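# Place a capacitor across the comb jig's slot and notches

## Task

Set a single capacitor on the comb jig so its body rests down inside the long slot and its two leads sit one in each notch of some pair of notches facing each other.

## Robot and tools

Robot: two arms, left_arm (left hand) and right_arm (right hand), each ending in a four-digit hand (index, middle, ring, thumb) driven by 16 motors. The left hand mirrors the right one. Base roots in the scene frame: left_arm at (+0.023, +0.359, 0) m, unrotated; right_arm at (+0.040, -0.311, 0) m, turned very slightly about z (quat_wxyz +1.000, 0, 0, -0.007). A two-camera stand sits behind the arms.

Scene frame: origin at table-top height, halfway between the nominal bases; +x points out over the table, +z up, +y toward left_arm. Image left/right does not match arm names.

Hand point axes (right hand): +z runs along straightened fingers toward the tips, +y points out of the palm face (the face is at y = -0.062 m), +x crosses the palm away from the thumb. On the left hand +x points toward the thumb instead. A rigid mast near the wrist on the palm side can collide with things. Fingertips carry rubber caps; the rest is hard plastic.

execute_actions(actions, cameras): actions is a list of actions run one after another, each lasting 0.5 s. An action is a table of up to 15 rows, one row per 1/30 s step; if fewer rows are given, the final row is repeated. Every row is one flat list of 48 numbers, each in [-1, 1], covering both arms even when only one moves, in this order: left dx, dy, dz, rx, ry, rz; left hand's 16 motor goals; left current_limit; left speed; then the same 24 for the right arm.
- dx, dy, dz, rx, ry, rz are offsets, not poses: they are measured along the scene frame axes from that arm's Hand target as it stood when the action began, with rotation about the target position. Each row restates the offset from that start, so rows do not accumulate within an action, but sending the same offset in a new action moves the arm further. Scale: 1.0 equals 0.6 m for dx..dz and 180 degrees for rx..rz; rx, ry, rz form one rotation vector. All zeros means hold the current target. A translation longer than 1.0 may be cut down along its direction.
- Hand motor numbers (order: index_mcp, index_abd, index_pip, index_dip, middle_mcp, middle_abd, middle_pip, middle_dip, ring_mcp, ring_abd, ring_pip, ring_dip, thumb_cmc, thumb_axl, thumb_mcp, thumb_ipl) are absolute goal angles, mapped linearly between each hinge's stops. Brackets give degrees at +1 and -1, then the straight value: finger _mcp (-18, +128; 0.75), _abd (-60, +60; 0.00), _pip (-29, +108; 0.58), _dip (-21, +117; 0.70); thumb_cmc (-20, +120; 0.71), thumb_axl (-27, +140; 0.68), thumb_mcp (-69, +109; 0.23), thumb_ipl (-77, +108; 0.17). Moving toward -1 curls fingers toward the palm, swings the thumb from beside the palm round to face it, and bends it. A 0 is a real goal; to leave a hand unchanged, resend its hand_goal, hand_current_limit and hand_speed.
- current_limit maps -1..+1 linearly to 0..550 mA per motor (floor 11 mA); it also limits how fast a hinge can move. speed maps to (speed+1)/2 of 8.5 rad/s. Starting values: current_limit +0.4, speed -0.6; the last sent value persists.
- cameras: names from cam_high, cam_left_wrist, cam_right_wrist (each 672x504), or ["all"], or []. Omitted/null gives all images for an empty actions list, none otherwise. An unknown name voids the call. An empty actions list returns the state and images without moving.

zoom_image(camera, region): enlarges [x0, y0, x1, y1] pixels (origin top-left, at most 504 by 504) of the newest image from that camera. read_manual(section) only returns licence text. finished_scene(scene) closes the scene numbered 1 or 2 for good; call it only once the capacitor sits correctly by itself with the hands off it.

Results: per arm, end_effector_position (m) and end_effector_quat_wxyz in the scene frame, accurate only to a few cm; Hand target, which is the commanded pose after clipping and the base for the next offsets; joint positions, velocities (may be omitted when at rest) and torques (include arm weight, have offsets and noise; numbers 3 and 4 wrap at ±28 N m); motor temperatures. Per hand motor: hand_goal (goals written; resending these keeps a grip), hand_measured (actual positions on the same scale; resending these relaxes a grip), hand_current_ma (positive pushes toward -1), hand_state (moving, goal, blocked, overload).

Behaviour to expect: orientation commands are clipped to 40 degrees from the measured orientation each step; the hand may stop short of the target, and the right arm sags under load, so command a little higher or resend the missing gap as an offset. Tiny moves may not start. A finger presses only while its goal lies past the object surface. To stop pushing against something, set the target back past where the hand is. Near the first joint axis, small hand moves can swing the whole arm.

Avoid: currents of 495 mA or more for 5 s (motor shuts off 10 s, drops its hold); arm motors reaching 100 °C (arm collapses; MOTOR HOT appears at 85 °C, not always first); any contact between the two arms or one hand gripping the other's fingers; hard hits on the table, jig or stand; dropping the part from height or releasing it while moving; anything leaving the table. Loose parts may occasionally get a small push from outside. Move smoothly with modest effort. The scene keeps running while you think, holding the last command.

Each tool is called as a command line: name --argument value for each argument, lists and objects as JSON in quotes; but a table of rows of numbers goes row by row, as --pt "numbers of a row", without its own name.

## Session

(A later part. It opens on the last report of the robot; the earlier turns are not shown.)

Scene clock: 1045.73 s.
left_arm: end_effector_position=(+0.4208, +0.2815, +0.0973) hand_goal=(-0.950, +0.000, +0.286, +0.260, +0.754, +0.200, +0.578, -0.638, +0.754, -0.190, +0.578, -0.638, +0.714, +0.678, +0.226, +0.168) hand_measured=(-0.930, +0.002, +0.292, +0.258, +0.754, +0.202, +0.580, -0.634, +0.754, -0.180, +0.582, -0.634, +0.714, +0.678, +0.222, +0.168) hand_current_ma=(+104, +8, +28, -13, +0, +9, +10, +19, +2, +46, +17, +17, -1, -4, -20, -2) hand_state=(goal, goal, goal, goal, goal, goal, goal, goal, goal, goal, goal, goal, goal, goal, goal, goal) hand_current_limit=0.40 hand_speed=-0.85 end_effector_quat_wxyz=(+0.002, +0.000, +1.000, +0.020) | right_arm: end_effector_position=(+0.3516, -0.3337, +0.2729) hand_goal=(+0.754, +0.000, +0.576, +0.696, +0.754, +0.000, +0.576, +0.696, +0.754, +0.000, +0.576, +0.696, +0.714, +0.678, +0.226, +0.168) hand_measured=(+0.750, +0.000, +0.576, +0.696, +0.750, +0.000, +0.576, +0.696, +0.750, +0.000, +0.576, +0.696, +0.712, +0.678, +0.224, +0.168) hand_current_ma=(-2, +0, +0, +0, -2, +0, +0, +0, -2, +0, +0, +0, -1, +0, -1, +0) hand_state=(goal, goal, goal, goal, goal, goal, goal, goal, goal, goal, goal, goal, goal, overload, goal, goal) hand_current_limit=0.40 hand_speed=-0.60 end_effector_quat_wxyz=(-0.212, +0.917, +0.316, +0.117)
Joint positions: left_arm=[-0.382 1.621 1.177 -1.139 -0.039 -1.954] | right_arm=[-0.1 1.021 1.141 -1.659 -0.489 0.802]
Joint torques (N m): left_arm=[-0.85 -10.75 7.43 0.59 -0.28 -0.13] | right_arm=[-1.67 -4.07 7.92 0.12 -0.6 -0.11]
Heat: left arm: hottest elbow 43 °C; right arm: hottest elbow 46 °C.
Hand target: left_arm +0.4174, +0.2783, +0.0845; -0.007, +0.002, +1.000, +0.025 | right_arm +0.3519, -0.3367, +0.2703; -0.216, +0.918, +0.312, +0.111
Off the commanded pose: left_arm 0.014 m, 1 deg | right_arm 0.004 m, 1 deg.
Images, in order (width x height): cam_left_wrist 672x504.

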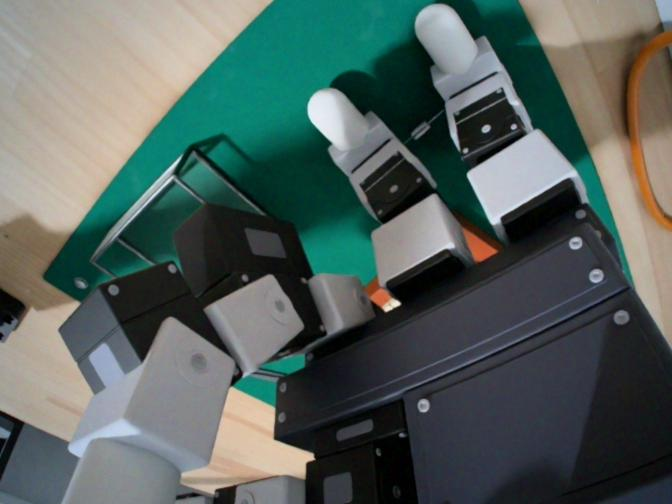

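execute_actions --actions '[[[-0.004,0.0,-0.008,0,0.006,0,-0.95,0,0.285,0.26,0.753,0.2,0.577,-0.638,0.753,-0.18,0.577,-0.638,0.714,0.678,0.226,0.168,0.4,-0.85,0,0,0,0,0,0,0.754,0,0.576,0.696,0.754,0,0.576,0.696,0.754,0,0.576,0.696,0.714,0.678,0.226,0.168,0.4,-0.6]]]' --cameras '["cam_left_wrist"]'

zoom_image --camera "cam_left_wrist" --region '[320, 0, 560, 180]'

Scene clock: 1062.37 s.
left_arm: end_effector_position=(+0.4209, +0.2814, +0.0972) hand_goal=(-0.950, +0.000, +0.286, +0.260, +0.754, +0.200, +0.578, -0.638, +0.754, -0.180, +0.578, -0.638, +0.714, +0.678, +0.226, +0.168) hand_measured=(-0.930, +0.002, +0.292, +0.258, +0.754, +0.202, +0.580, -0.634, +0.754, -0.174, +0.582, -0.634, +0.714, +0.678, +0.222, +0.168) hand_current_ma=(+104, +8, +28, -13, +0, +9, +10, +19, +1, +22, +17, +17, -1, -4, -20, -2) hand_state=(goal, goal, goal, goal, goal, goal, goal, goal, goal, goal, goal, goal, goal, goal, goal, goal) hand_current_limit=0.40 hand_speed=-0.85 end_effector_quat_wxyz=(+0.002, +0.000, +1.000, +0.020) | right_arm: end_effector_position=(+0.3516, -0.3337, +0.2729) hand_goal=(+0.754, +0.000, +0.576, +0.696, +0.754, +0.000, +0.576, +0.696, +0.754, +0.000, +0.576, +0.696, +0.714, +0.678, +0.226, +0.168) hand_measured=(+0.750, +0.000, +0.576, +0.696, +0.750, +0.000, +0.576, +0.696, +0.750, +0.000, +0.576, +0.696, +0.712, +0.678, +0.224, +0.168) hand_current_ma=(-2, +0, +0, +0, -2, +0, +0, +0, -2, +0, +0, +0, -1, +0, -1, +0) hand_state=(goal, goal, goal, goal, goal, goal, goal, goal, goal, goal, goal, goal, goal, overload, goal, goal) hand_current_limit=0.40 hand_speed=-0.60 end_effector_quat_wxyz=(-0.212, +0.917, +0.316, +0.117)
Joint positions: left_arm=[-0.382 1.621 1.177 -1.139 -0.039 -1.954] | right_arm=[-0.1 1.021 1.141 -1.659 -0.489 0.802]
Joint torques (N m): left_arm=[-0.91 -9.88 7.31 0.35 0 -0.13] | right_arm=[-1.32 -4.19 7.91 0.12 -0.59 -0.1]
Heat: left arm: hottest elbow 42 °C; right arm: hottest elbow 46 °C.
Hand target: left_arm +0.4150, +0.2784, +0.0797; -0.017, +0.002, +1.000, +0.025 | right_arm +0.3519, -0.3367, +0.2703; -0.216, +0.918, +0.312, +0.111
Off the commanded pose: left_arm 0.019 m, 2 deg | right_arm 0.004 m, 1 deg.
Images, in order (width x height): cam_left_wrist 672x504.

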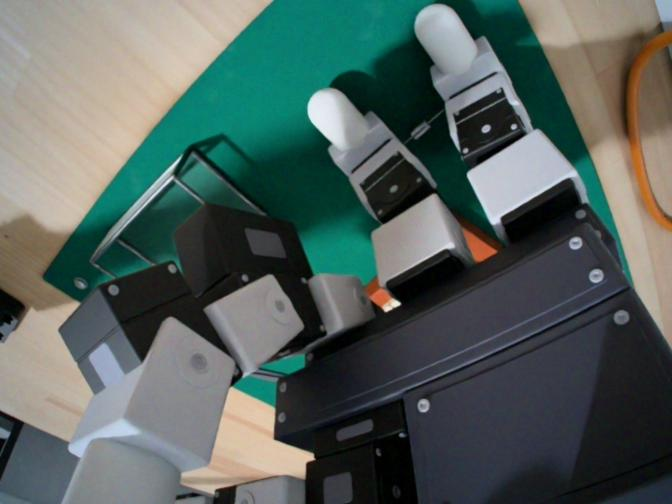

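Scaled by 2.100 from the camera's 672x504 image, which has a finer 960x720 frame.

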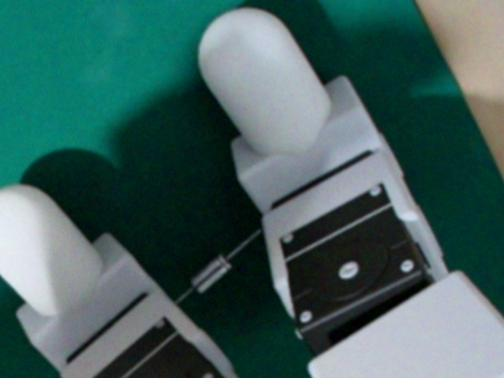

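execute_actions --actions '[[[-0.002,0.0,-0.01,0,0,0,-0.95,0,0.285,0.26,0.753,0.2,0.577,-0.638,0.753,-0.18,0.577,-0.638,0.714,0.678,0.226,0.168,0.4,-0.85,0,0,0,0,0,0,0.754,0,0.576,0.696,0.754,0,0.576,0.696,0.754,0,0.576,0.696,0.714,0.678,0.226,0.168,0.4,-0.6]]]' --cameras '["cam_left_wrist"]'

zoom_image --camera "cam_left_wrist" --region '[320, 0, 560, 180]'

Scene clock: 1070.13 s.
left_arm: end_effector_position=(+0.4213, +0.2812, +0.0959) hand_goal=(-0.950, +0.000, +0.286, +0.260, +0.754, +0.200, +0.578, -0.638, +0.754, -0.180, +0.578, -0.638, +0.714, +0.678, +0.226, +0.168) hand_measured=(-0.930, +0.002, +0.292, +0.258, +0.754, +0.202, +0.580, -0.634, +0.754, -0.158, +0.582, -0.634, +0.714, +0.678, +0.222, +0.168) hand_current_ma=(+104, +8, +28, -13, +0, +9, +10, +19, +1, +95, +23, +17, -1, -4, -20, -2) hand_state=(goal, goal, goal, goal, goal, goal, goal, goal, goal, blocked, goal, goal, goal, goal, goal, goal) hand_current_limit=0.40 hand_speed=-0.85 end_effector_quat_wxyz=(+0.004, +0.000, +1.000, +0.019) | right_arm: end_effector_position=(+0.3516, -0.3337, +0.2729) hand_goal=(+0.754, +0.000, +0.576, +0.696, +0.754, +0.000, +0.576, +0.696, +0.754, +0.000, +0.576, +0.696, +0.714, +0.678, +0.226, +0.168) hand_measured=(+0.750, +0.000, +0.576, +0.696, +0.750, +0.000, +0.576, +0.696, +0.750, +0.000, +0.576, +0.696, +0.712, +0.678, +0.224, +0.168) hand_current_ma=(-2, +0, +0, +0, -2, +0, +0, +0, -2, +0, +0, +0, -1, +0, -1, +0) hand_state=(goal, goal, goal, goal, goal, goal, goal, goal, goal, goal, goal, goal, goal, overload, goal, goal) hand_current_limit=0.40 hand_speed=-0.60 end_effector_quat_wxyz=(-0.212, +0.917, +0.316, +0.117)
Joint positions: left_arm=[-0.382 1.621 1.174 -1.132 -0.039 -1.954] | right_arm=[-0.1 1.021 1.141 -1.659 -0.489 0.802]
Joint torques (N m): left_arm=[-0.85 -9.52 6.65 0.69 0 -0.13] | right_arm=[-1.96 -4.13 7.9 -0.03 -0.59 -0.12]
Heat: left arm: hottest elbow 42 °C; right arm: hottest elbow 46 °C.
Hand target: left_arm +0.4137, +0.2784, +0.0738; -0.017, +0.002, +1.000, +0.025 | right_arm +0.3519, -0.3367, +0.2703; -0.216, +0.918, +0.312, +0.111
Off the commanded pose: left_arm 0.024 m, 2 deg | right_arm 0.004 m, 1 deg.
Images, in order (width x height): cam_left_wrist 672x504.

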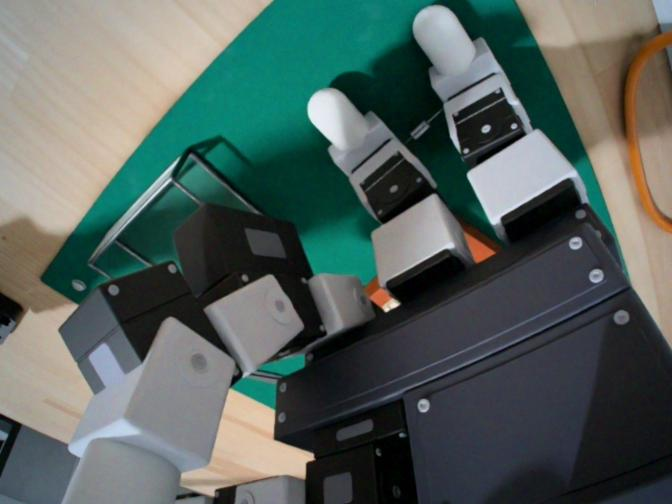

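Scaled by 2.100 from the camera's 672x504 image, which has a finer 960x720 frame.

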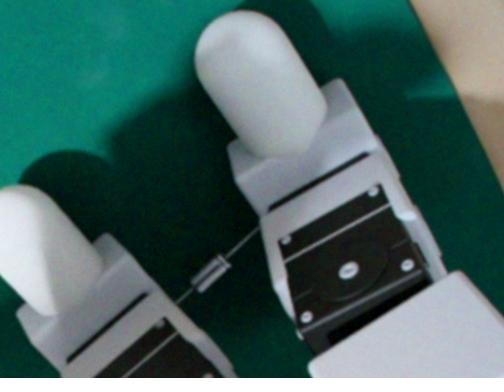

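execute_actions --actions '[[[0.0,0.0,0.008,0,-0.014,0,-0.95,0,0.285,0.26,0.753,0.2,0.577,-0.638,0.753,-0.18,0.577,-0.638,0.714,0.678,0.226,0.168,0.4,-0.85,0,0,0,0,0,0,0.754,0,0.576,0.696,0.754,0,0.576,0.696,0.754,0,0.576,0.696,0.714,0.678,0.226,0.168,0.4,-0.6]]]' --cameras '["cam_left_wrist"]'

zoom_image --camera "cam_left_wrist" --region '[320, 0, 560, 180]'

Scene clock: 1110.90 s.
left_arm: end_effector_position=(+0.4202, +0.2817, +0.0948) hand_goal=(-0.950, +0.000, +0.286, +0.260, +0.754, +0.200, +0.578, -0.638, +0.754, -0.180, +0.578, -0.638, +0.714, +0.678, +0.226, +0.168) hand_measured=(-0.930, +0.002, +0.292, +0.258, +0.754, +0.202, +0.580, -0.634, +0.754, -0.148, +0.586, -0.634, +0.714, +0.678, +0.222, +0.168) hand_current_ma=(+104, +8, +28, -13, +0, +9, +10, +19, +1, +143, +37, +17, -1, -4, -20, -2) hand_state=(goal, goal, goal, goal, goal, goal, goal, goal, goal, blocked, goal, goal, goal, goal, goal, goal) hand_current_limit=0.40 hand_speed=-0.85 end_effector_quat_wxyz=(+0.015, -0.002, +1.000, +0.019) | right_arm: end_effector_position=(+0.3516, -0.3337, +0.2729) hand_goal=(+0.754, +0.000, +0.576, +0.696, +0.754, +0.000, +0.576, +0.696, +0.754, +0.000, +0.576, +0.696, +0.714, +0.678, +0.226, +0.168) hand_measured=(+0.750, +0.000, +0.576, +0.696, +0.750, +0.000, +0.576, +0.696, +0.750, +0.000, +0.576, +0.696, +0.712, +0.678, +0.224, +0.168) hand_current_ma=(-2, +0, +0, +0, -2, +0, +0, +0, -2, +0, +0, +0, -1, +0, -1, +0) hand_state=(goal, goal, goal, goal, goal, goal, goal, goal, goal, goal, goal, goal, goal, overload, goal, goal) hand_current_limit=0.40 hand_speed=-0.60 end_effector_quat_wxyz=(-0.212, +0.917, +0.316, +0.117)
Joint positions: left_arm=[-0.385 1.606 1.154 -1.104 -0.048 -1.959] | right_arm=[-0.1 1.021 1.141 -1.659 -0.489 0.802]
Joint torques (N m): left_arm=[-1.14 -10.58 6.63 0.92 -0.32 -0.14] | right_arm=[-1.61 -4.01 7.86 -0.03 -0.6 -0.1]
Heat: left arm: hottest elbow 41 °C; right arm: hottest elbow 46 °C.
Hand target: left_arm +0.4138, +0.2782, +0.0787; +0.005, +0.001, +1.000, +0.025 | right_arm +0.3519, -0.3367, +0.2703; -0.216, +0.918, +0.312, +0.111
Off the commanded pose: left_arm 0.018 m, 1 deg | right_arm 0.004 m, 1 deg.
Images, in order (width x height): cam_left_wrist 672x504.

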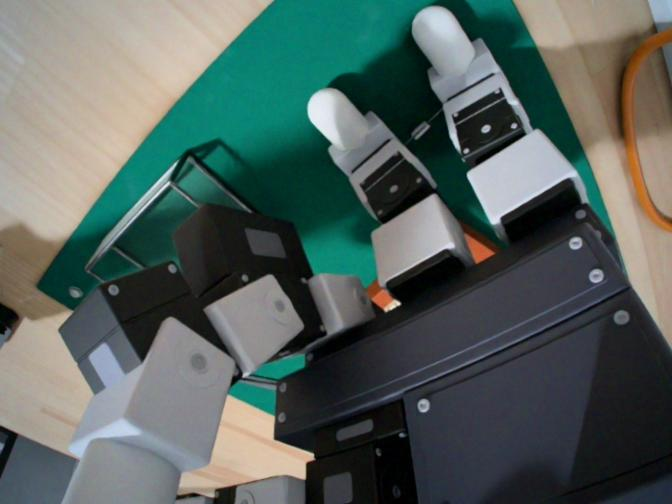

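Scaled by 2.100 from the camera's 672x504 image, which has a finer 960x720 frame.

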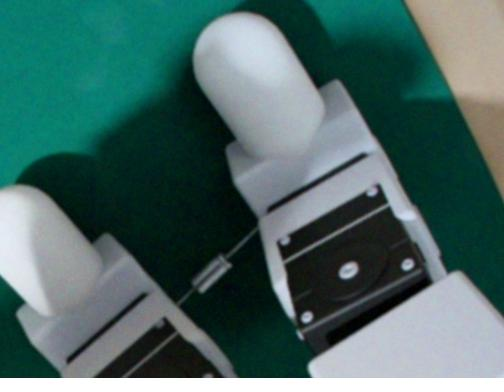

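execute_actions --actions '[[[0.0,0.0,0.004,0,-0.0085,0,-0.95,0,0.285,0.26,0.753,0.2,0.577,-0.638,0.753,-0.2,0.577,-0.638,0.714,0.678,0.226,0.168,0.4,-0.85,0,0,0,0,0,0,0.754,0,0.576,0.696,0.754,0,0.576,0.696,0.754,0,0.576,0.696,0.714,0.678,0.226,0.168,0.4,-0.6]]]' --cameras '["cam_left_wrist"]'

zoom_image --camera "cam_left_wrist" --region '[320, 0, 560, 180]'

Scene clock: 1121.70 s.
left_arm: end_effector_position=(+0.4195, +0.2817, +0.0944) hand_goal=(-0.950, +0.000, +0.286, +0.260, +0.754, +0.200, +0.578, -0.638, +0.754, -0.200, +0.578, -0.638, +0.714, +0.678, +0.226, +0.168) hand_measured=(-0.930, +0.002, +0.292, +0.258, +0.754, +0.214, +0.582, -0.634, +0.754, -0.194, +0.580, -0.634, +0.714, +0.678, +0.222, +0.168) hand_current_ma=(+104, +8, +28, -13, +0, +59, +21, +19, +1, +22, +14, +17, -1, -4, -20, -2) hand_state=(goal, goal, goal, goal, goal, goal, goal, goal, goal, goal, goal, goal, goal, goal, goal, goal) hand_current_limit=0.40 hand_speed=-0.85 end_effector_quat_wxyz=(+0.026, -0.001, +0.999, +0.020) | right_arm: end_effector_position=(+0.3516, -0.3337, +0.2729) hand_goal=(+0.754, +0.000, +0.576, +0.696, +0.754, +0.000, +0.576, +0.696, +0.754, +0.000, +0.576, +0.696, +0.714, +0.678, +0.226, +0.168) hand_measured=(+0.750, +0.000, +0.576, +0.696, +0.750, +0.000, +0.576, +0.696, +0.750, +0.000, +0.576, +0.696, +0.712, +0.678, +0.224, +0.168) hand_current_ma=(-2, +0, +0, +0, -2, +0, +0, +0, -2, +0, +0, +0, -1, +0, -1, +0) hand_state=(goal, goal, goal, goal, goal, goal, goal, goal, goal, goal, goal, goal, goal, overload, goal, goal) hand_current_limit=0.40 hand_speed=-0.60 end_effector_quat_wxyz=(-0.212, +0.917, +0.316, +0.117)
Joint positions: left_arm=[-0.389 1.594 1.138 -1.082 -0.057 -1.962] | right_arm=[-0.1 1.021 1.141 -1.659 -0.489 0.802]
Joint torques (N m): left_arm=[-1.14 -10.81 6.79 0.92 -0.38 -0.15] | right_arm=[-2.02 -4.13 7.92 -0.03 -0.62 -0.13]
Heat: left arm: hottest elbow 40 °C; right arm: hottest elbow 46 °C.
Hand target: left_arm +0.4139, +0.2782, +0.0810; +0.019, +0.001, +1.000, +0.025 | right_arm +0.3519, -0.3367, +0.2703; -0.216, +0.918, +0.312, +0.111
Off the commanded pose: left_arm 0.015 m, 1 deg | right_arm 0.004 m, 1 deg.
Images, in order (width x height): cam_left_wrist 672x504.

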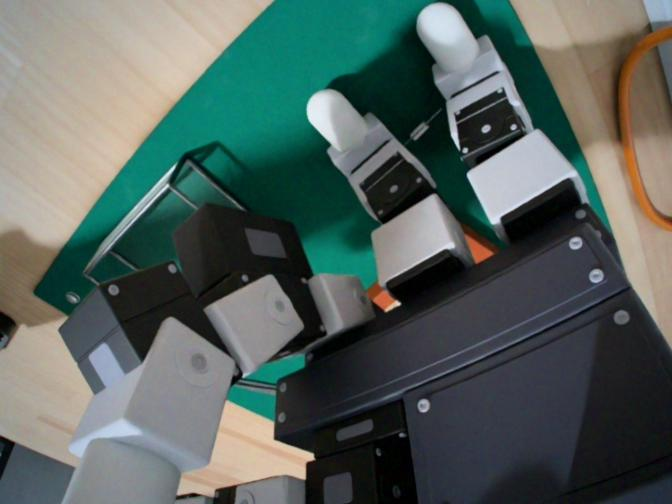

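Scaled by 2.100 from the camera's 672x504 image, which has a finer 960x720 frame.

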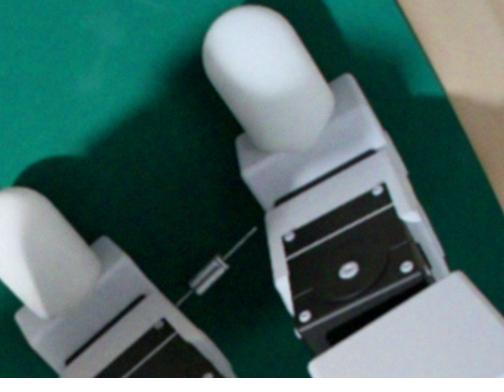

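execute_actions --actions '[[[-0.008,0.016,0.003,0,0.004,0,-0.95,0,0.285,0.26,0.753,0.2,0.577,-0.638,0.753,-0.2,0.577,-0.638,0.714,0.678,0.226,0.168,0.4,-0.85,0,0,0,0,0,0,0.754,0,0.576,0.696,0.754,0,0.576,0.696,0.754,0,0.576,0.696,0.714,0.678,0.226,0.168,0.4,-0.6]]]' --cameras '["cam_left_wrist"]'

zoom_image --camera "cam_left_wrist" --region '[320, 0, 560, 180]'

Scene clock: 1136.73 s.
left_arm: end_effector_position=(+0.4172, +0.2827, +0.0943) hand_goal=(-0.950, +0.000, +0.286, +0.260, +0.754, +0.200, +0.578, -0.638, +0.754, -0.200, +0.578, -0.638, +0.714, +0.678, +0.226, +0.168) hand_measured=(-0.930, +0.002, +0.292, +0.258, +0.758, +0.194, +0.582, -0.634, +0.754, -0.196, +0.580, -0.634, +0.714, +0.678, +0.222, +0.168) hand_current_ma=(+104, +8, +28, -13, +22, -26, +23, +19, +1, +21, +13, +17, -1, -4, -20, -2) hand_state=(goal, goal, goal, goal, goal, goal, goal, goal, goal, goal, goal, goal, goal, goal, goal, goal) hand_current_limit=0.40 hand_speed=-0.85 end_effector_quat_wxyz=(+0.027, -0.001, +0.999, +0.020) | right_arm: end_effector_position=(+0.3516, -0.3337, +0.2729) hand_goal=(+0.754, +0.000, +0.576, +0.696, +0.754, +0.000, +0.576, +0.696, +0.754, +0.000, +0.576, +0.696, +0.714, +0.678, +0.226, +0.168) hand_measured=(+0.750, +0.000, +0.576, +0.696, +0.750, +0.000, +0.576, +0.696, +0.750, +0.000, +0.576, +0.696, +0.712, +0.678, +0.224, +0.168) hand_current_ma=(-2, +0, +0, +0, -2, +0, +0, +0, -2, +0, +0, +0, -1, +0, -1, +0) hand_state=(goal, goal, goal, goal, goal, goal, goal, goal, goal, goal, goal, goal, goal, overload, goal, goal) hand_current_limit=0.40 hand_speed=-0.60 end_effector_quat_wxyz=(-0.212, +0.917, +0.316, +0.117)
Joint positions: left_arm=[-0.389 1.586 1.129 -1.078 -0.057 -1.962] | right_arm=[-0.1 1.021 1.141 -1.659 -0.489 0.802]
Joint torques (N m): left_arm=[0.09 -11.16 6.5 0.29 -0.16 0] | right_arm=[-1.67 -4.42 7.83 0.02 -0.61 -0.12]
Heat: left arm: hottest elbow 40 °C; right arm: hottest elbow 46 °C.
Hand target: left_arm +0.4091, +0.2878, +0.0829; +0.013, +0.001, +1.000, +0.025 | right_arm +0.3519, -0.3367, +0.2703; -0.216, +0.918, +0.312, +0.111
Off the commanded pose: left_arm 0.015 m, 2 deg | right_arm 0.004 m, 1 deg.
Images, in order (width x height): cam_left_wrist 672x504.

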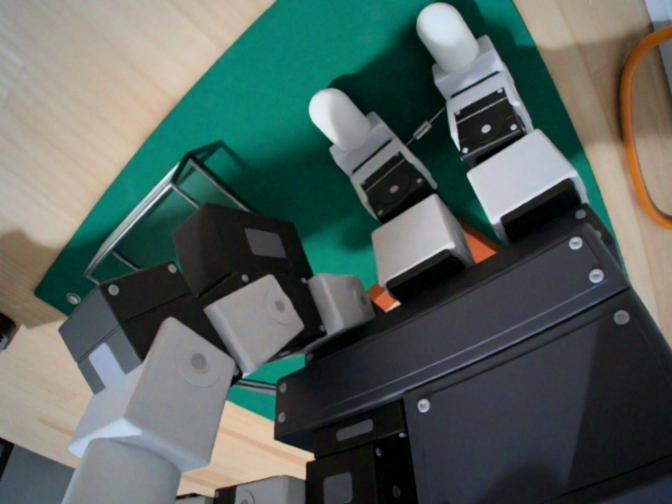

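Scaled by 2.100 from the camera's 672x504 image, which has a finer 960x720 frame.

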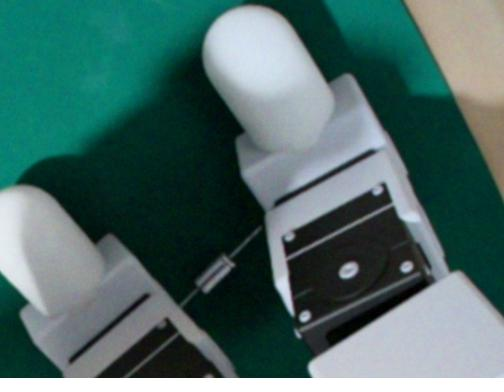

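execute_actions --actions '[[[-0.003,0.012,0.003,0,0.004,0,-0.95,0,0.285,0.26,0.753,0.2,0.577,-0.638,0.753,-0.2,0.577,-0.638,0.714,0.678,0.226,0.168,0.4,-0.85,0,0,0,0,0,0,0.754,0,0.576,0.696,0.754,0,0.576,0.696,0.754,0,0.576,0.696,0.714,0.678,0.226,0.168,0.4,-0.6]]]' --cameras '["cam_left_wrist"]'

zoom_image --camera "cam_left_wrist" --region '[320, 0, 560, 180]'

Scene clock: 1149.23 s.
left_arm: end_effector_position=(+0.4172, +0.2837, +0.0942) hand_goal=(-0.950, +0.000, +0.286, +0.260, +0.754, +0.200, +0.578, -0.638, +0.754, -0.200, +0.578, -0.638, +0.714, +0.678, +0.226, +0.168) hand_measured=(-0.930, +0.002, +0.292, +0.258, +0.758, +0.190, +0.582, -0.634, +0.754, -0.196, +0.580, -0.634, +0.714, +0.678, +0.222, +0.168) hand_current_ma=(+104, +8, +28, -13, +26, -43, +23, +19, +1, +21, +13, +17, -1, -4, -20, -2) hand_state=(goal, goal, goal, goal, goal, goal, goal, goal, goal, goal, goal, goal, goal, goal, goal, goal) hand_current_limit=0.40 hand_speed=-0.85 end_effector_quat_wxyz=(+0.026, +0.004, +0.999, +0.018) | right_arm: end_effector_position=(+0.3516, -0.3337, +0.2729) hand_goal=(+0.754, +0.000, +0.576, +0.696, +0.754, +0.000, +0.576, +0.696, +0.754, +0.000, +0.576, +0.696, +0.714, +0.678, +0.226, +0.168) hand_measured=(+0.750, +0.000, +0.576, +0.696, +0.750, +0.000, +0.576, +0.696, +0.750, +0.000, +0.576, +0.696, +0.712, +0.678, +0.224, +0.168) hand_current_ma=(-2, +0, +0, +0, -2, +0, +0, +0, -2, +0, +0, +0, -1, +0, -1, +0) hand_state=(goal, goal, goal, goal, goal, goal, goal, goal, goal, goal, goal, goal, goal, overload, goal, goal) hand_current_limit=0.40 hand_speed=-0.60 end_effector_quat_wxyz=(-0.212, +0.917, +0.316, +0.117)
Joint positions: left_arm=[-0.387 1.584 1.126 -1.078 -0.054 -1.949] | right_arm=[-0.1 1.021 1.141 -1.659 -0.489 0.802]
Joint torques (N m): left_arm=[0.97 -11.46 6.6 -0.23 -0.09 0.02] | right_arm=[-1.85 -4.13 8.02 -0.05 -0.63 -0.09]
Heat: left arm: hottest elbow 40 °C; right arm: hottest elbow 46 °C.
Hand target: left_arm +0.4073, +0.2951, +0.0847; +0.006, +0.001, +1.000, +0.025 | right_arm +0.3519, -0.3367, +0.2703; -0.216, +0.918, +0.312, +0.111
Off the commanded pose: left_arm 0.018 m, 2 deg | right_arm 0.004 m, 1 deg.
Images, in order (width x height): cam_left_wrist 672x504.

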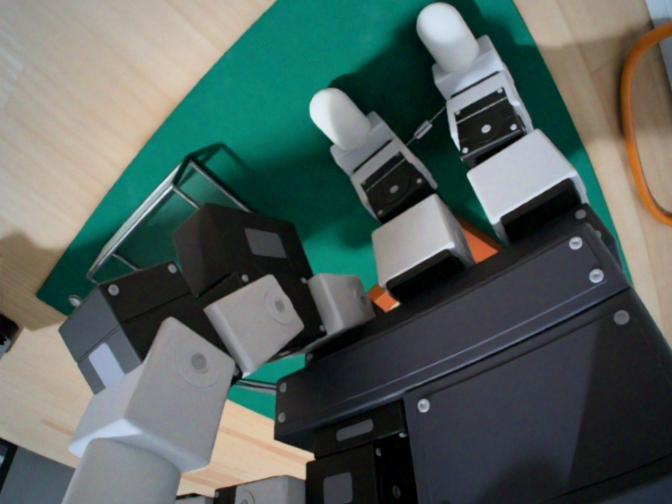

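Scaled by 2.100 from the camera's 672x504 image, which has a finer 960x720 frame.

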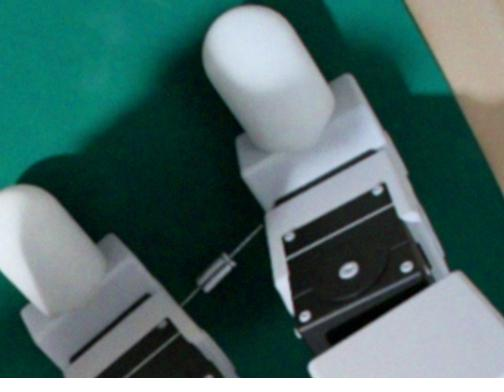

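execute_actions --actions '[[[0,0.009,0.003,0,0.003,0,-0.95,0,0.285,0.26,0.753,0.2,0.577,-0.638,0.753,-0.2,0.577,-0.638,0.714,0.678,0.226,0.168,0.4,-0.85,0,0,0,0,0,0,0.754,0,0.576,0.696,0.754,0,0.576,0.696,0.754,0,0.576,0.696,0.714,0.678,0.226,0.168,0.4,-0.6]]]' --cameras '["cam_left_wrist"]'

zoom_image --camera "cam_left_wrist" --region '[320, 0, 560, 180]'

Scene clock: 1158.77 s.
left_arm: end_effector_position=(+0.4177, +0.2868, +0.0938) hand_goal=(-0.950, +0.000, +0.286, +0.260, +0.754, +0.200, +0.578, -0.638, +0.754, -0.200, +0.578, -0.638, +0.714, +0.678, +0.226, +0.168) hand_measured=(-0.930, +0.002, +0.292, +0.258, +0.772, +0.186, +0.588, -0.634, +0.754, -0.196, +0.580, -0.634, +0.714, +0.678, +0.222, +0.168) hand_current_ma=(+104, +8, +28, -13, +95, -62, +48, +19, +1, +21, +13, +17, -1, -4, -20, -2) hand_state=(goal, goal, goal, goal, goal, goal, goal, goal, goal, goal, goal, goal, goal, goal, goal, goal) hand_current_limit=0.40 hand_speed=-0.85 end_effector_quat_wxyz=(+0.023, +0.006, +1.000, +0.016) | right_arm: end_effector_position=(+0.3516, -0.3337, +0.2729) hand_goal=(+0.754, +0.000, +0.576, +0.696, +0.754, +0.000, +0.576, +0.696, +0.754, +0.000, +0.576, +0.696, +0.714, +0.678, +0.226, +0.168) hand_measured=(+0.750, +0.000, +0.576, +0.696, +0.750, +0.000, +0.576, +0.696, +0.750, +0.000, +0.576, +0.696, +0.712, +0.678, +0.224, +0.168) hand_current_ma=(-2, +0, +0, +0, -2, +0, +0, +0, -2, +0, +0, +0, -1, +0, -1, +0) hand_state=(goal, goal, goal, goal, goal, goal, goal, goal, goal, goal, goal, goal, goal, overload, goal, goal) hand_current_limit=0.40 hand_speed=-0.60 end_effector_quat_wxyz=(-0.212, +0.917, +0.316, +0.117)
Joint positions: left_arm=[-0.378 1.584 1.126 -1.082 -0.046 -1.936] | right_arm=[-0.1 1.021 1.141 -1.659 -0.489 0.802]
Joint torques (N m): left_arm=[1.2 -11.52 6.82 -0.54 -0.27 0.01] | right_arm=[-1.79 -4.19 7.87 0.03 -0.61 -0.11]
Heat: left arm: hottest elbow 40 °C; right arm: hottest elbow 46 °C.
Hand target: left_arm +0.4073, +0.3005, +0.0864; +0.001, +0.001, +1.000, +0.025 | right_arm +0.3519, -0.3367, +0.2703; -0.216, +0.918, +0.312, +0.111
Off the commanded pose: left_arm 0.019 m, 3 deg | right_arm 0.004 m, 1 deg.
Images, in order (width x height): cam_left_wrist 672x504.

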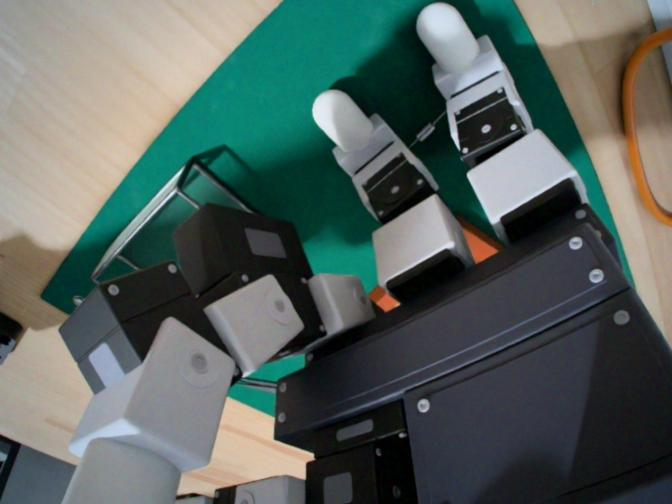

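Scaled by 2.100 from the camera's 672x504 image, which has a finer 960x720 frame.

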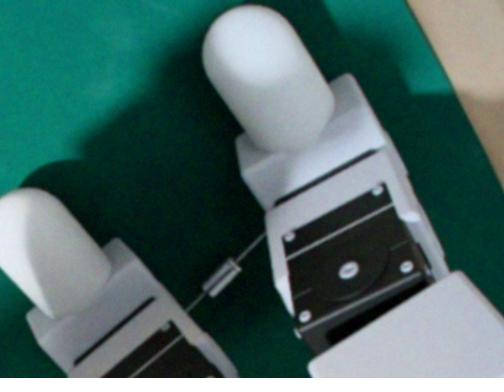

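execute_actions --actions '[[[0,0.002,0.01,0,0.005,0,-0.95,0,0.285,0.26,0.753,0.2,0.577,-0.638,0.753,-0.2,0.577,-0.638,0.714,0.678,0.226,0.168,0.4,-0.85,0,0,0,0,0,0,0.754,0,0.576,0.696,0.754,0,0.576,0.696,0.754,0,0.576,0.696,0.714,0.678,0.226,0.168,0.4,-0.6]]]' --cameras '["cam_left_wrist"]'

zoom_image --camera "cam_left_wrist" --region '[320, 0, 560, 180]'

Scene clock: 1171.40 s.
left_arm: end_effector_position=(+0.4131, +0.2916, +0.0952) hand_goal=(-0.950, +0.000, +0.286, +0.260, +0.754, +0.200, +0.578, -0.638, +0.754, -0.200, +0.578, -0.638, +0.714, +0.678, +0.226, +0.168) hand_measured=(-0.930, +0.002, +0.292, +0.258, +0.758, +0.192, +0.584, -0.634, +0.766, -0.212, +0.584, -0.634, +0.714, +0.678, +0.222, +0.168) hand_current_ma=(+104, +8, +28, -13, +25, -35, +26, +19, +62, -54, +26, +17, -1, -4, -20, -2) hand_state=(goal, goal, goal, goal, goal, goal, goal, goal, goal, goal, goal, goal, goal, goal, goal, goal) hand_current_limit=0.40 hand_speed=-0.85 end_effector_quat_wxyz=(+0.011, +0.007, +1.000, +0.019) | right_arm: end_effector_position=(+0.3516, -0.3337, +0.2729) hand_goal=(+0.754, +0.000, +0.576, +0.696, +0.754, +0.000, +0.576, +0.696, +0.754, +0.000, +0.576, +0.696, +0.714, +0.678, +0.226, +0.168) hand_measured=(+0.750, +0.000, +0.576, +0.696, +0.750, +0.000, +0.576, +0.696, +0.750, +0.000, +0.576, +0.696, +0.712, +0.678, +0.224, +0.168) hand_current_ma=(-2, +0, +0, +0, -2, +0, +0, +0, -2, +0, +0, +0, -1, +0, -1, +0) hand_state=(goal, goal, goal, goal, goal, goal, goal, goal, goal, goal, goal, goal, goal, overload, goal, goal) hand_current_limit=0.40 hand_speed=-0.60 end_effector_quat_wxyz=(-0.212, +0.917, +0.316, +0.117)
Joint positions: left_arm=[-0.371 1.583 1.126 -1.107 -0.044 -1.928] | right_arm=[-0.1 1.021 1.141 -1.659 -0.489 0.802]
Joint torques (N m): left_arm=[1.14 -11.28 8.13 -0.81 -0.12 0] | right_arm=[-1.44 -3.96 7.82 0.1 -0.61 -0.12]
Heat: left arm: hottest elbow 39 °C; right arm: hottest elbow 46 °C.
Hand target: left_arm +0.4072, +0.3017, +0.0924; -0.006, +0.002, +1.000, +0.025 | right_arm +0.3519, -0.3367, +0.2703; -0.216, +0.918, +0.312, +0.111
Off the commanded pose: left_arm 0.012 m, 2 deg | right_arm 0.004 m, 1 deg.
Images, in order (width x height): cam_left_wrist 672x504.

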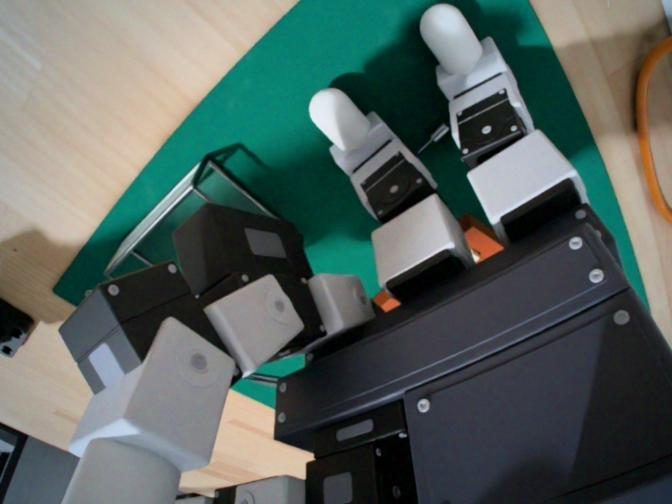

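Scaled by 2.100 from the camera's 672x504 image, which has a finer 960x720 frame.

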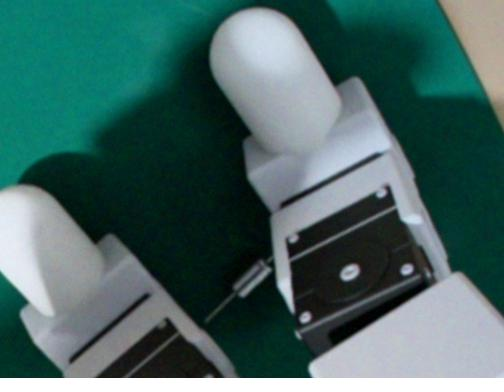

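execute_actions --actions '[[[0,0,0,0,0,0,-0.95,0,0.285,0.26,0.753,0.38,0.577,-0.638,0.753,-0.4,0.577,-0.638,0.714,0.678,0.226,0.168,0.4,-0.85,0,0,0,0,0,0,0.754,0,0.576,0.696,0.754,0,0.576,0.696,0.754,0,0.576,0.696,0.714,0.678,0.226,0.168,0.4,-0.6]],[[0.008,0,0.03,0,0,0,-0.95,0,0.285,0.26,0.753,0.38,0.577,-0.638,0.753,-0.4,0.577,-0.638,0.714,0.678,0.226,0.168,0.4,-0.85,0,0,0,0,0,0,0.754,0,0.576,0.696,0.754,0,0.576,0.696,0.754,0,0.576,0.696,0.714,0.678,0.226,0.168,0.4,-0.6]],[[0.01,0,0.03,0,0,0,-0.95,0,0.285,0.26,0.753,0.38,0.577,-0.638,0.753,-0.4,0.577,-0.638,0.714,0.678,0.226,0.168,0.4,-0.85,0,0,0,0,0,0,0.754,0,0.576,0.696,0.754,0,0.576,0.696,0.754,0,0.576,0.696,0.714,0.678,0.226,0.168,0.4,-0.6]]]' --cameras '["cam_left_wrist"]'

zoom_image --camera "cam_left_wrist" --region '[320, 0, 560, 180]'

Scene clock: 1208.60 s.
left_arm: end_effector_position=(+0.4001, +0.3014, +0.1119) hand_goal=(-0.950, +0.000, +0.286, +0.260, +0.754, +0.380, +0.578, -0.638, +0.754, -0.400, +0.578, -0.638, +0.714, +0.678, +0.226, +0.168) hand_measured=(-0.930, +0.002, +0.292, +0.258, +0.756, +0.374, +0.580, -0.634, +0.756, -0.402, +0.580, -0.634, +0.714, +0.678, +0.222, +0.168) hand_current_ma=(+104, +8, +28, -13, +8, -30, +14, +19, +10, -7, +13, +17, -1, -4, -20, -2) hand_state=(goal, goal, goal, goal, goal, goal, goal, goal, goal, goal, goal, goal, goal, goal, goal, goal) hand_current_limit=0.40 hand_speed=-0.85 end_effector_quat_wxyz=(-0.028, +0.005, +0.999, +0.032) | right_arm: end_effector_position=(+0.3516, -0.3337, +0.2729) hand_goal=(+0.754, +0.000, +0.576, +0.696, +0.754, +0.000, +0.576, +0.696, +0.754, +0.000, +0.576, +0.696, +0.714, +0.678, +0.226, +0.168) hand_measured=(+0.750, +0.000, +0.576, +0.696, +0.750, +0.000, +0.576, +0.696, +0.750, +0.000, +0.576, +0.696, +0.712, +0.678, +0.224, +0.168) hand_current_ma=(-2, +0, +0, +0, -2, +0, +0, +0, -2, +0, +0, +0, -1, +0, -1, +0) hand_state=(goal, goal, goal, goal, goal, goal, goal, goal, goal, goal, goal, goal, goal, overload, goal, goal) hand_current_limit=0.40 hand_speed=-0.60 end_effector_quat_wxyz=(-0.212, +0.917, +0.316, +0.117)
Joint positions: left_arm=[-0.359 1.58 1.158 -1.222 -0.041 -1.922] | right_arm=[-0.1 1.021 1.141 -1.659 -0.489 0.802]
Joint torques (N m): left_arm=[0.79 -12.4 12.11 -0.38 -0.3 0] | right_arm=[-1.67 -4.37 7.91 0.02 -0.62 -0.09]
Heat: left arm: hottest elbow 40 °C; right arm: hottest elbow 46 °C.
Hand target: left_arm +0.4180, +0.3017, +0.1284; -0.006, +0.002, +1.000, +0.025 | right_arm +0.3519, -0.3367, +0.2703; -0.216, +0.918, +0.312, +0.111
Off the commanded pose: left_arm 0.024 m, 3 deg | right_arm 0.004 m, 1 deg.
Images, in order (width x height): cam_left_wrist 672x504.

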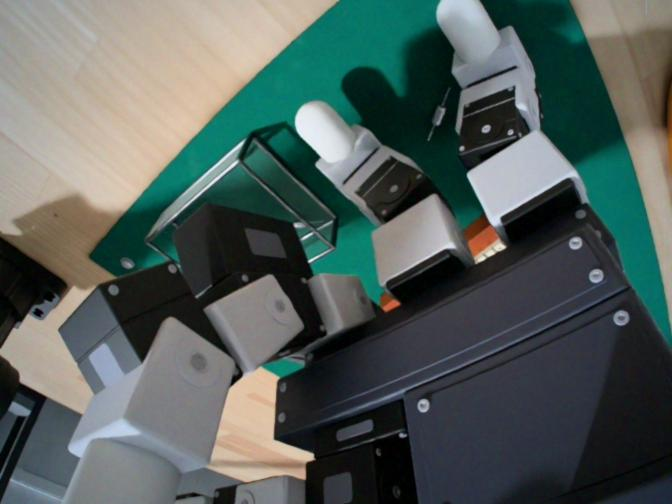

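Scaled by 2.100 from the camera's 672x504 image, which has a finer 960x720 frame.

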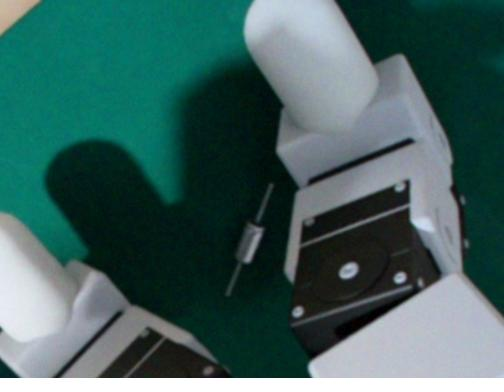

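execute_actions --actions '[[[0.01,0,0.06,0,0,0,-0.95,0,0.285,0.26,0.753,0.22,0.577,-0.638,0.753,-0.22,0.577,-0.638,0.714,0.678,0.226,0.168,0.4,-0.85,0,0,0,0,0,0,0.754,0,0.576,0.696,0.754,0,0.576,0.696,0.754,0,0.576,0.696,0.714,0.678,0.226,0.168,0.4,-0.6]],[[0.045,-0.045,0.02,0,0,-0.183,-0.95,0,0.285,0.26,0.753,0.22,0.577,-0.638,0.753,-0.2,0.577,-0.638,0.714,0.678,0.226,0.168,0.4,-0.85,0,0,0,0,0,0,0.754,0,0.576,0.696,0.754,0,0.576,0.696,0.754,0,0.576,0.696,0.714,0.678,0.226,0.168,0.4,-0.6]],[[0.053,-0.05,0,0,0,-0.183,-0.95,0,0.285,0.26,0.753,0.22,0.577,-0.638,0.753,-0.2,0.577,-0.638,0.714,0.678,0.226,0.168,0.4,-0.85,0,0,0,0,0,0,0.754,0,0.576,0.696,0.754,0,0.576,0.696,0.754,0,0.576,0.696,0.714,0.678,0.226,0.168,0.4,-0.6]],[[0.053,-0.05,-0.0,0,0,-0.183,-0.95,0,0.285,0.26,0.753,0.22,0.577,-0.638,0.753,-0.2,0.577,-0.638,0.714,0.678,0.226,0.168,0.4,-0.85,0,0,0,0,0,0,0.754,0,0.576,0.696,0.754,0,0.576,0.696,0.754,0,0.576,0.696,0.714,0.678,0.226,0.168,0.4,-0.6]],[[0.05,-0.05,-0.02,0,0,-0.183,-0.95,0,0.285,0.26,0.753,0.22,0.577,-0.638,0.753,-0.2,0.577,-0.638,0.714,0.678,0.226,0.168,0.4,-0.85,0,0,0,0,0,0,0.754,0,0.576,0.696,0.754,0,0.576,0.696,0.754,0,0.576,0.696,0.714,0.678,0.226,0.168,0.4,-0.6]]]' --cameras '["cam_left_wrist", "cam_high"]'

zoom_image --camera "cam_left_wrist" --region '[320, 0, 560, 180]'

zoom_image --camera "cam_high" --region '[360, 240, 480, 360]'

Scene clock: 1299.23 s.
left_arm: end_effector_position=(+0.5227, +0.1858, +0.1490) hand_goal=(-0.950, +0.000, +0.286, +0.260, +0.754, +0.220, +0.578, -0.638, +0.754, -0.200, +0.578, -0.638, +0.714, +0.678, +0.226, +0.168) hand_measured=(-0.930, +0.002, +0.292, +0.258, +0.754, +0.222, +0.580, -0.634, +0.754, -0.202, +0.580, -0.634, +0.714, +0.678, +0.222, +0.168) hand_current_ma=(+103, +8, +27, -13, +2, +8, +12, +19, +2, -9, +11, +17, +2, -4, -20, -2) hand_state=(goal, goal, goal, goal, goal, goal, goal, goal, goal, goal, goal, goal, goal, goal, goal, goal) hand_current_limit=0.40 hand_speed=-0.85 end_effector_quat_wxyz=(+0.006, +0.912, +0.409, +0.006) | right_arm: end_effector_position=(+0.3516, -0.3337, +0.2729) hand_goal=(+0.754, +0.000, +0.576, +0.696, +0.754, +0.000, +0.576, +0.696, +0.754, +0.000, +0.576, +0.696, +0.714, +0.678, +0.226, +0.168) hand_measured=(+0.750, +0.000, +0.576, +0.696, +0.750, +0.000, +0.576, +0.696, +0.750, +0.000, +0.576, +0.696, +0.712, +0.678, +0.224, +0.168) hand_current_ma=(-2, +0, +0, +0, -2, +0, +0, +0, -2, +0, +0, +0, -1, +0, -1, +0) hand_state=(goal, goal, goal, goal, goal, goal, goal, goal, goal, goal, goal, goal, goal, overload, goal, goal) hand_current_limit=0.40 hand_speed=-0.60 end_effector_quat_wxyz=(-0.212, +0.917, +0.316, +0.117)
Joint positions: left_arm=[-0.305 1.528 1.218 -1.242 0.001 0.422] | right_arm=[-0.1 1.021 1.141 -1.659 -0.489 0.802]
Joint torques (N m): left_arm=[0.79 -10.64 13.38 0.46 0.09 0] | right_arm=[-1.55 -4.13 7.92 0.03 -0.61 -0.09]
Heat: left arm: hottest elbow 44 °C; right arm: hottest elbow 46 °C.
Hand target: left_arm +0.5445, +0.1848, +0.1643; +0.020, +0.913, +0.407, +0.016 | right_arm +0.3519, -0.3367, +0.2703; -0.216, +0.918, +0.312, +0.111
Off the commanded pose: left_arm 0.027 m, 2 deg | right_arm 0.004 m, 1 deg.
Images, in order (width x height): cam_high 672x504, cam_left_wrist 672x504.

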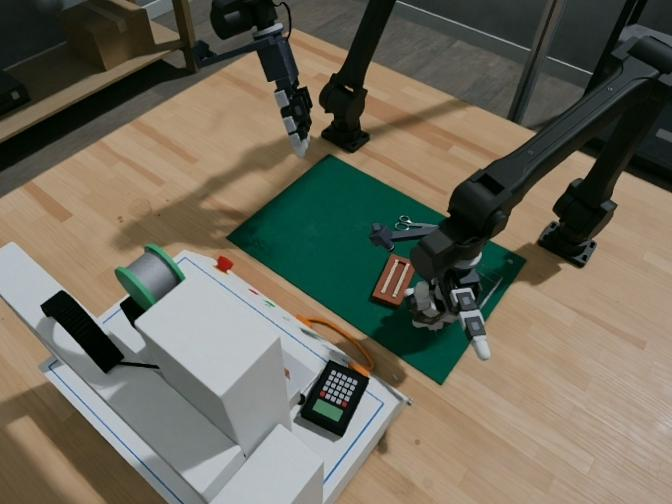

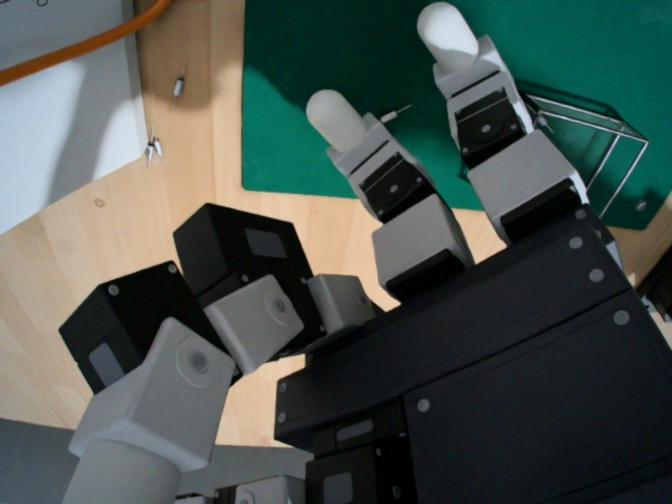

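Scaled by 2.100 from the camera's 672x504 image, which has a finer 960x720 frame.

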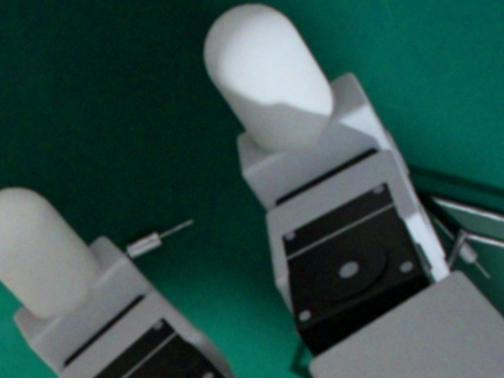

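Scaled by 4.200 from the camera's 672x504 image, which has a finer 960x720 frame.

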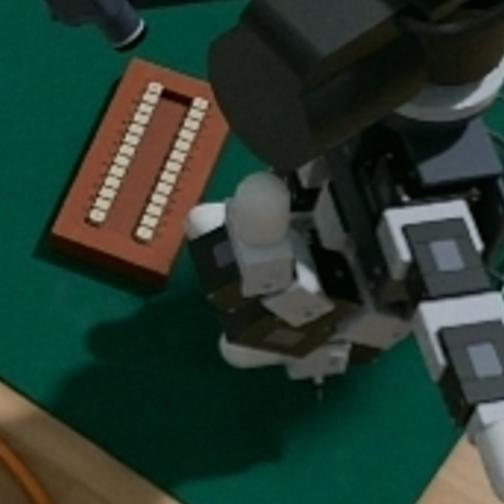

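execute_actions --actions '[[[-0.015,-0.004,-0.049,-0.0022,-0.0016,-0.0333,-0.95,0,0.285,0.26,0.753,0.22,0.577,-0.638,0.753,-0.22,0.577,-0.638,0.714,0.678,0.226,0.168,0.4,-0.85,0,0,0,0,0,0,0.754,0,0.576,0.696,0.754,0,0.576,0.696,0.754,0,0.576,0.696,0.714,0.678,0.226,0.168,0.4,-0.6]],[[-0.015,-0.004,-0.049,-0.0022,-0.0016,-0.0333,-0.95,0,0.285,0.26,0.753,0.22,0.577,-0.638,0.753,-0.22,0.577,-0.638,0.714,0.678,0.226,0.168,0.4,-0.85,0,0,0,0,0,0,0.754,0,0.576,0.696,0.754,0,0.576,0.696,0.754,0,0.576,0.696,0.714,0.678,0.226,0.168,0.4,-0.6]]]' --cameras '["cam_left_wrist", "cam_high"]'

zoom_image --camera "cam_left_wrist" --region '[320, 0, 560, 180]'

zoom_image --camera "cam_high" --region '[360, 240, 480, 360]'

Scene clock: 1327.27 s.
left_arm: end_effector_position=(+0.5222, +0.1742, +0.1119) hand_goal=(-0.950, +0.000, +0.286, +0.260, +0.754, +0.220, +0.578, -0.638, +0.754, -0.220, +0.578, -0.638, +0.714, +0.678, +0.226, +0.168) hand_measured=(-0.930, +0.002, +0.292, +0.258, +0.754, +0.222, +0.580, -0.634, +0.754, -0.216, +0.580, -0.634, +0.714, +0.678, +0.222, +0.168) hand_current_ma=(+102, +8, +27, -13, +2, +8, +12, +19, +2, +21, +11, +16, +2, -4, -20, -2) hand_state=(goal, goal, goal, goal, goal, goal, goal, goal, goal, goal, goal, goal, goal, goal, goal, goal) hand_current_limit=0.40 hand_speed=-0.85 end_effector_quat_wxyz=(+0.030, +0.951, +0.307, +0.018) | right_arm: end_effector_position=(+0.3516, -0.3337, +0.2729) hand_goal=(+0.754, +0.000, +0.576, +0.696, +0.754, +0.000, +0.576, +0.696, +0.754, +0.000, +0.576, +0.696, +0.714, +0.678, +0.226, +0.168) hand_measured=(+0.750, +0.000, +0.576, +0.696, +0.750, +0.000, +0.576, +0.696, +0.750, +0.000, +0.576, +0.696, +0.712, +0.678, +0.224, +0.168) hand_current_ma=(-2, +0, +0, +0, -2, +0, +0, +0, -2, +0, +0, +0, -1, +0, -1, +0) hand_state=(goal, goal, goal, goal, goal, goal, goal, goal, goal, goal, goal, goal, goal, overload, goal, goal) hand_current_limit=0.40 hand_speed=-0.60 end_effector_quat_wxyz=(-0.212, +0.917, +0.316, +0.117)
Joint positions: left_arm=[-0.278 1.561 1.137 -1.083 0.03 0.667] | right_arm=[-0.1 1.021 1.141 -1.659 -0.489 0.802]
Joint torques (N m): left_arm=[0.79 -10.46 8.91 0.83 0.16 0.06] | right_arm=[-1.96 -4.07 7.86 -0.02 -0.61 -0.11]
Motor temperatures (°C): left_arm=[25 31 47 27 28 27] | right_arm=[27 26 46 28 27 27]
Heat: left arm: hottest elbow 47 °C; right arm: hottest elbow 46 °C.
Hand target: left_arm +0.5266, +0.1799, +0.1055; +0.030, +0.950, +0.309, +0.016 | right_arm +0.3519, -0.3367, +0.2703; -0.216, +0.918, +0.312, +0.111
Off the commanded pose: left_arm 0.009 m, 0 deg | right_arm 0.004 m, 1 deg.
Images, in order (width x height): cam_high 672x504, cam_left_wrist 672x504.

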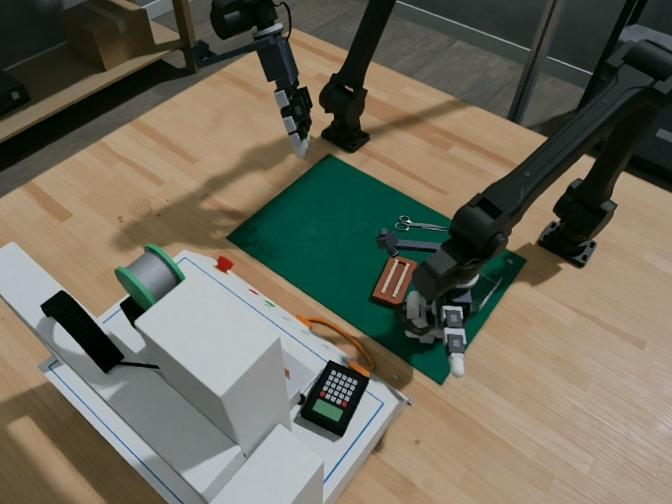

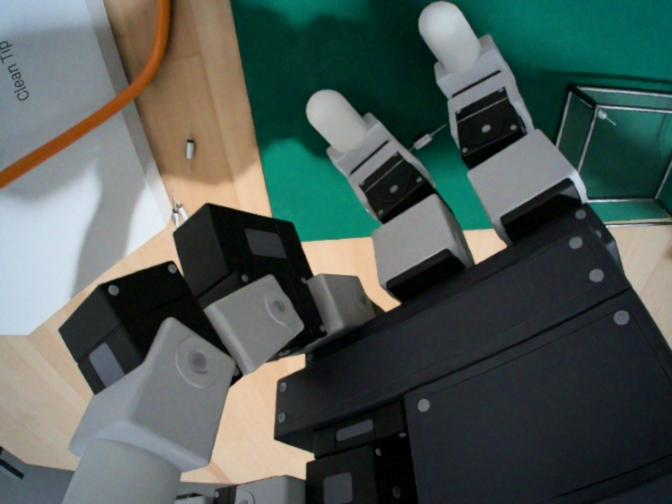

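Scaled by 2.100 from the camera's 672x504 image, which has a finer 960x720 frame.

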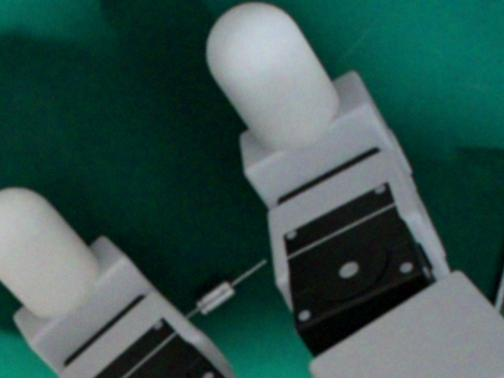

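Scaled by 4.200 from the camera's 672x504 image, which has a finer 960x720 frame.

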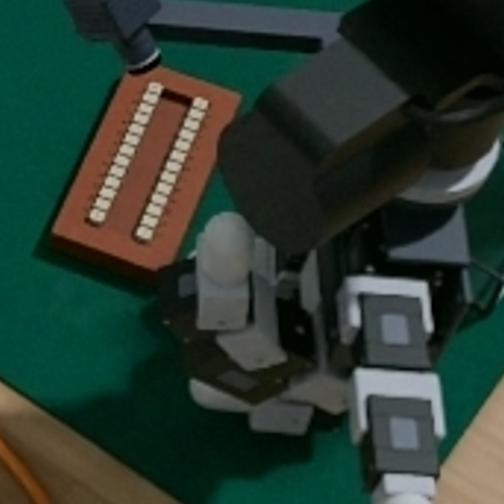

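execute_actions --actions '[[[0.0,0.0228,-0.015,0,0,0,-0.95,0,0.285,0.26,0.753,0.22,0.577,-0.638,0.753,-0.22,0.577,-0.638,0.714,0.678,0.226,0.168,0.4,-0.85,0,0,0,0,0,0,0.754,0,0.576,0.696,0.754,0,0.576,0.696,0.754,0,0.576,0.696,0.714,0.678,0.226,0.168,0.4,-0.6]]]' --cameras '["cam_left_wrist"]'

zoom_image --camera "cam_left_wrist" --region '[320, 0, 560, 180]'

Scene clock: 1345.73 s.
left_arm: end_effector_position=(+0.5246, +0.1889, +0.1060) hand_goal=(-0.950, +0.000, +0.286, +0.260, +0.754, +0.220, +0.578, -0.638, +0.754, -0.220, +0.578, -0.638, +0.714, +0.678, +0.226, +0.168) hand_measured=(-0.930, +0.002, +0.292, +0.258, +0.754, +0.222, +0.580, -0.634, +0.754, -0.216, +0.580, -0.634, +0.714, +0.678, +0.222, +0.168) hand_current_ma=(+102, +8, +27, -13, +2, +8, +12, +19, +2, +20, +11, +16, +2, -4, -20, -2) hand_state=(goal, goal, goal, goal, goal, goal, goal, goal, goal, goal, goal, goal, goal, goal, goal, goal) hand_current_limit=0.40 hand_speed=-0.85 end_effector_quat_wxyz=(+0.033, +0.950, +0.309, +0.020) | right_arm: end_effector_position=(+0.3516, -0.3337, +0.2729) hand_goal=(+0.754, +0.000, +0.576, +0.696, +0.754, +0.000, +0.576, +0.696, +0.754, +0.000, +0.576, +0.696, +0.714, +0.678, +0.226, +0.168) hand_measured=(+0.750, +0.000, +0.576, +0.696, +0.750, +0.000, +0.576, +0.696, +0.750, +0.000, +0.576, +0.696, +0.712, +0.678, +0.224, +0.168) hand_current_ma=(-2, +0, +0, +0, -2, +0, +0, +0, -2, +0, +0, +0, -1, +0, -1, +0) hand_state=(goal, goal, goal, goal, goal, goal, goal, goal, goal, goal, goal, goal, goal, overload, goal, goal) hand_current_limit=0.40 hand_speed=-0.60 end_effector_quat_wxyz=(-0.212, +0.917, +0.316, +0.117)
Joint positions: left_arm=[-0.244 1.561 1.118 -1.058 0.033 0.697] | right_arm=[-0.1 1.021 1.141 -1.659 -0.489 0.802]
Joint torques (N m): left_arm=[0.62 -10.58 8.64 0.83 0.12 0.05] | right_arm=[-1.85 -4.13 7.9 0.02 -0.6 -0.11]
Heat: left arm: hottest elbow 44 °C; right arm: hottest elbow 46 °C.
Hand target: left_arm +0.5267, +0.1935, +0.0967; +0.030, +0.950, +0.309, +0.016 | right_arm +0.3519, -0.3367, +0.2703; -0.216, +0.918, +0.312, +0.111
Off the commanded pose: left_arm 0.011 m, 1 deg | right_arm 0.004 m, 1 deg.
Images, in order (width x height): cam_left_wrist 672x504.

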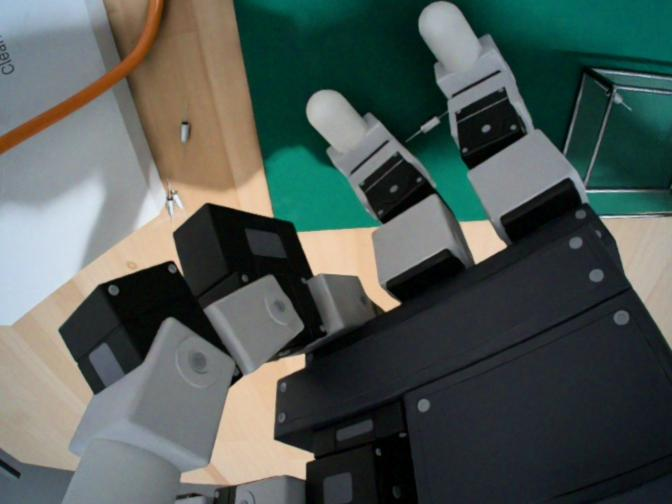

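Scaled by 2.100 from the camera's 672x504 image, which has a finer 960x720 frame.

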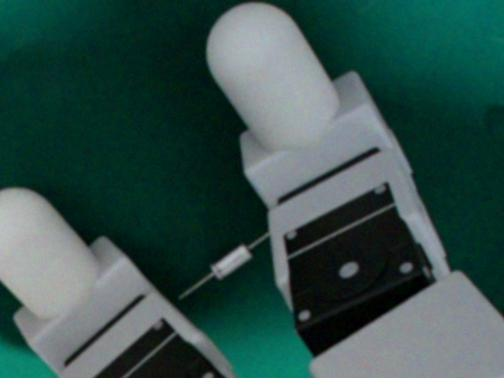

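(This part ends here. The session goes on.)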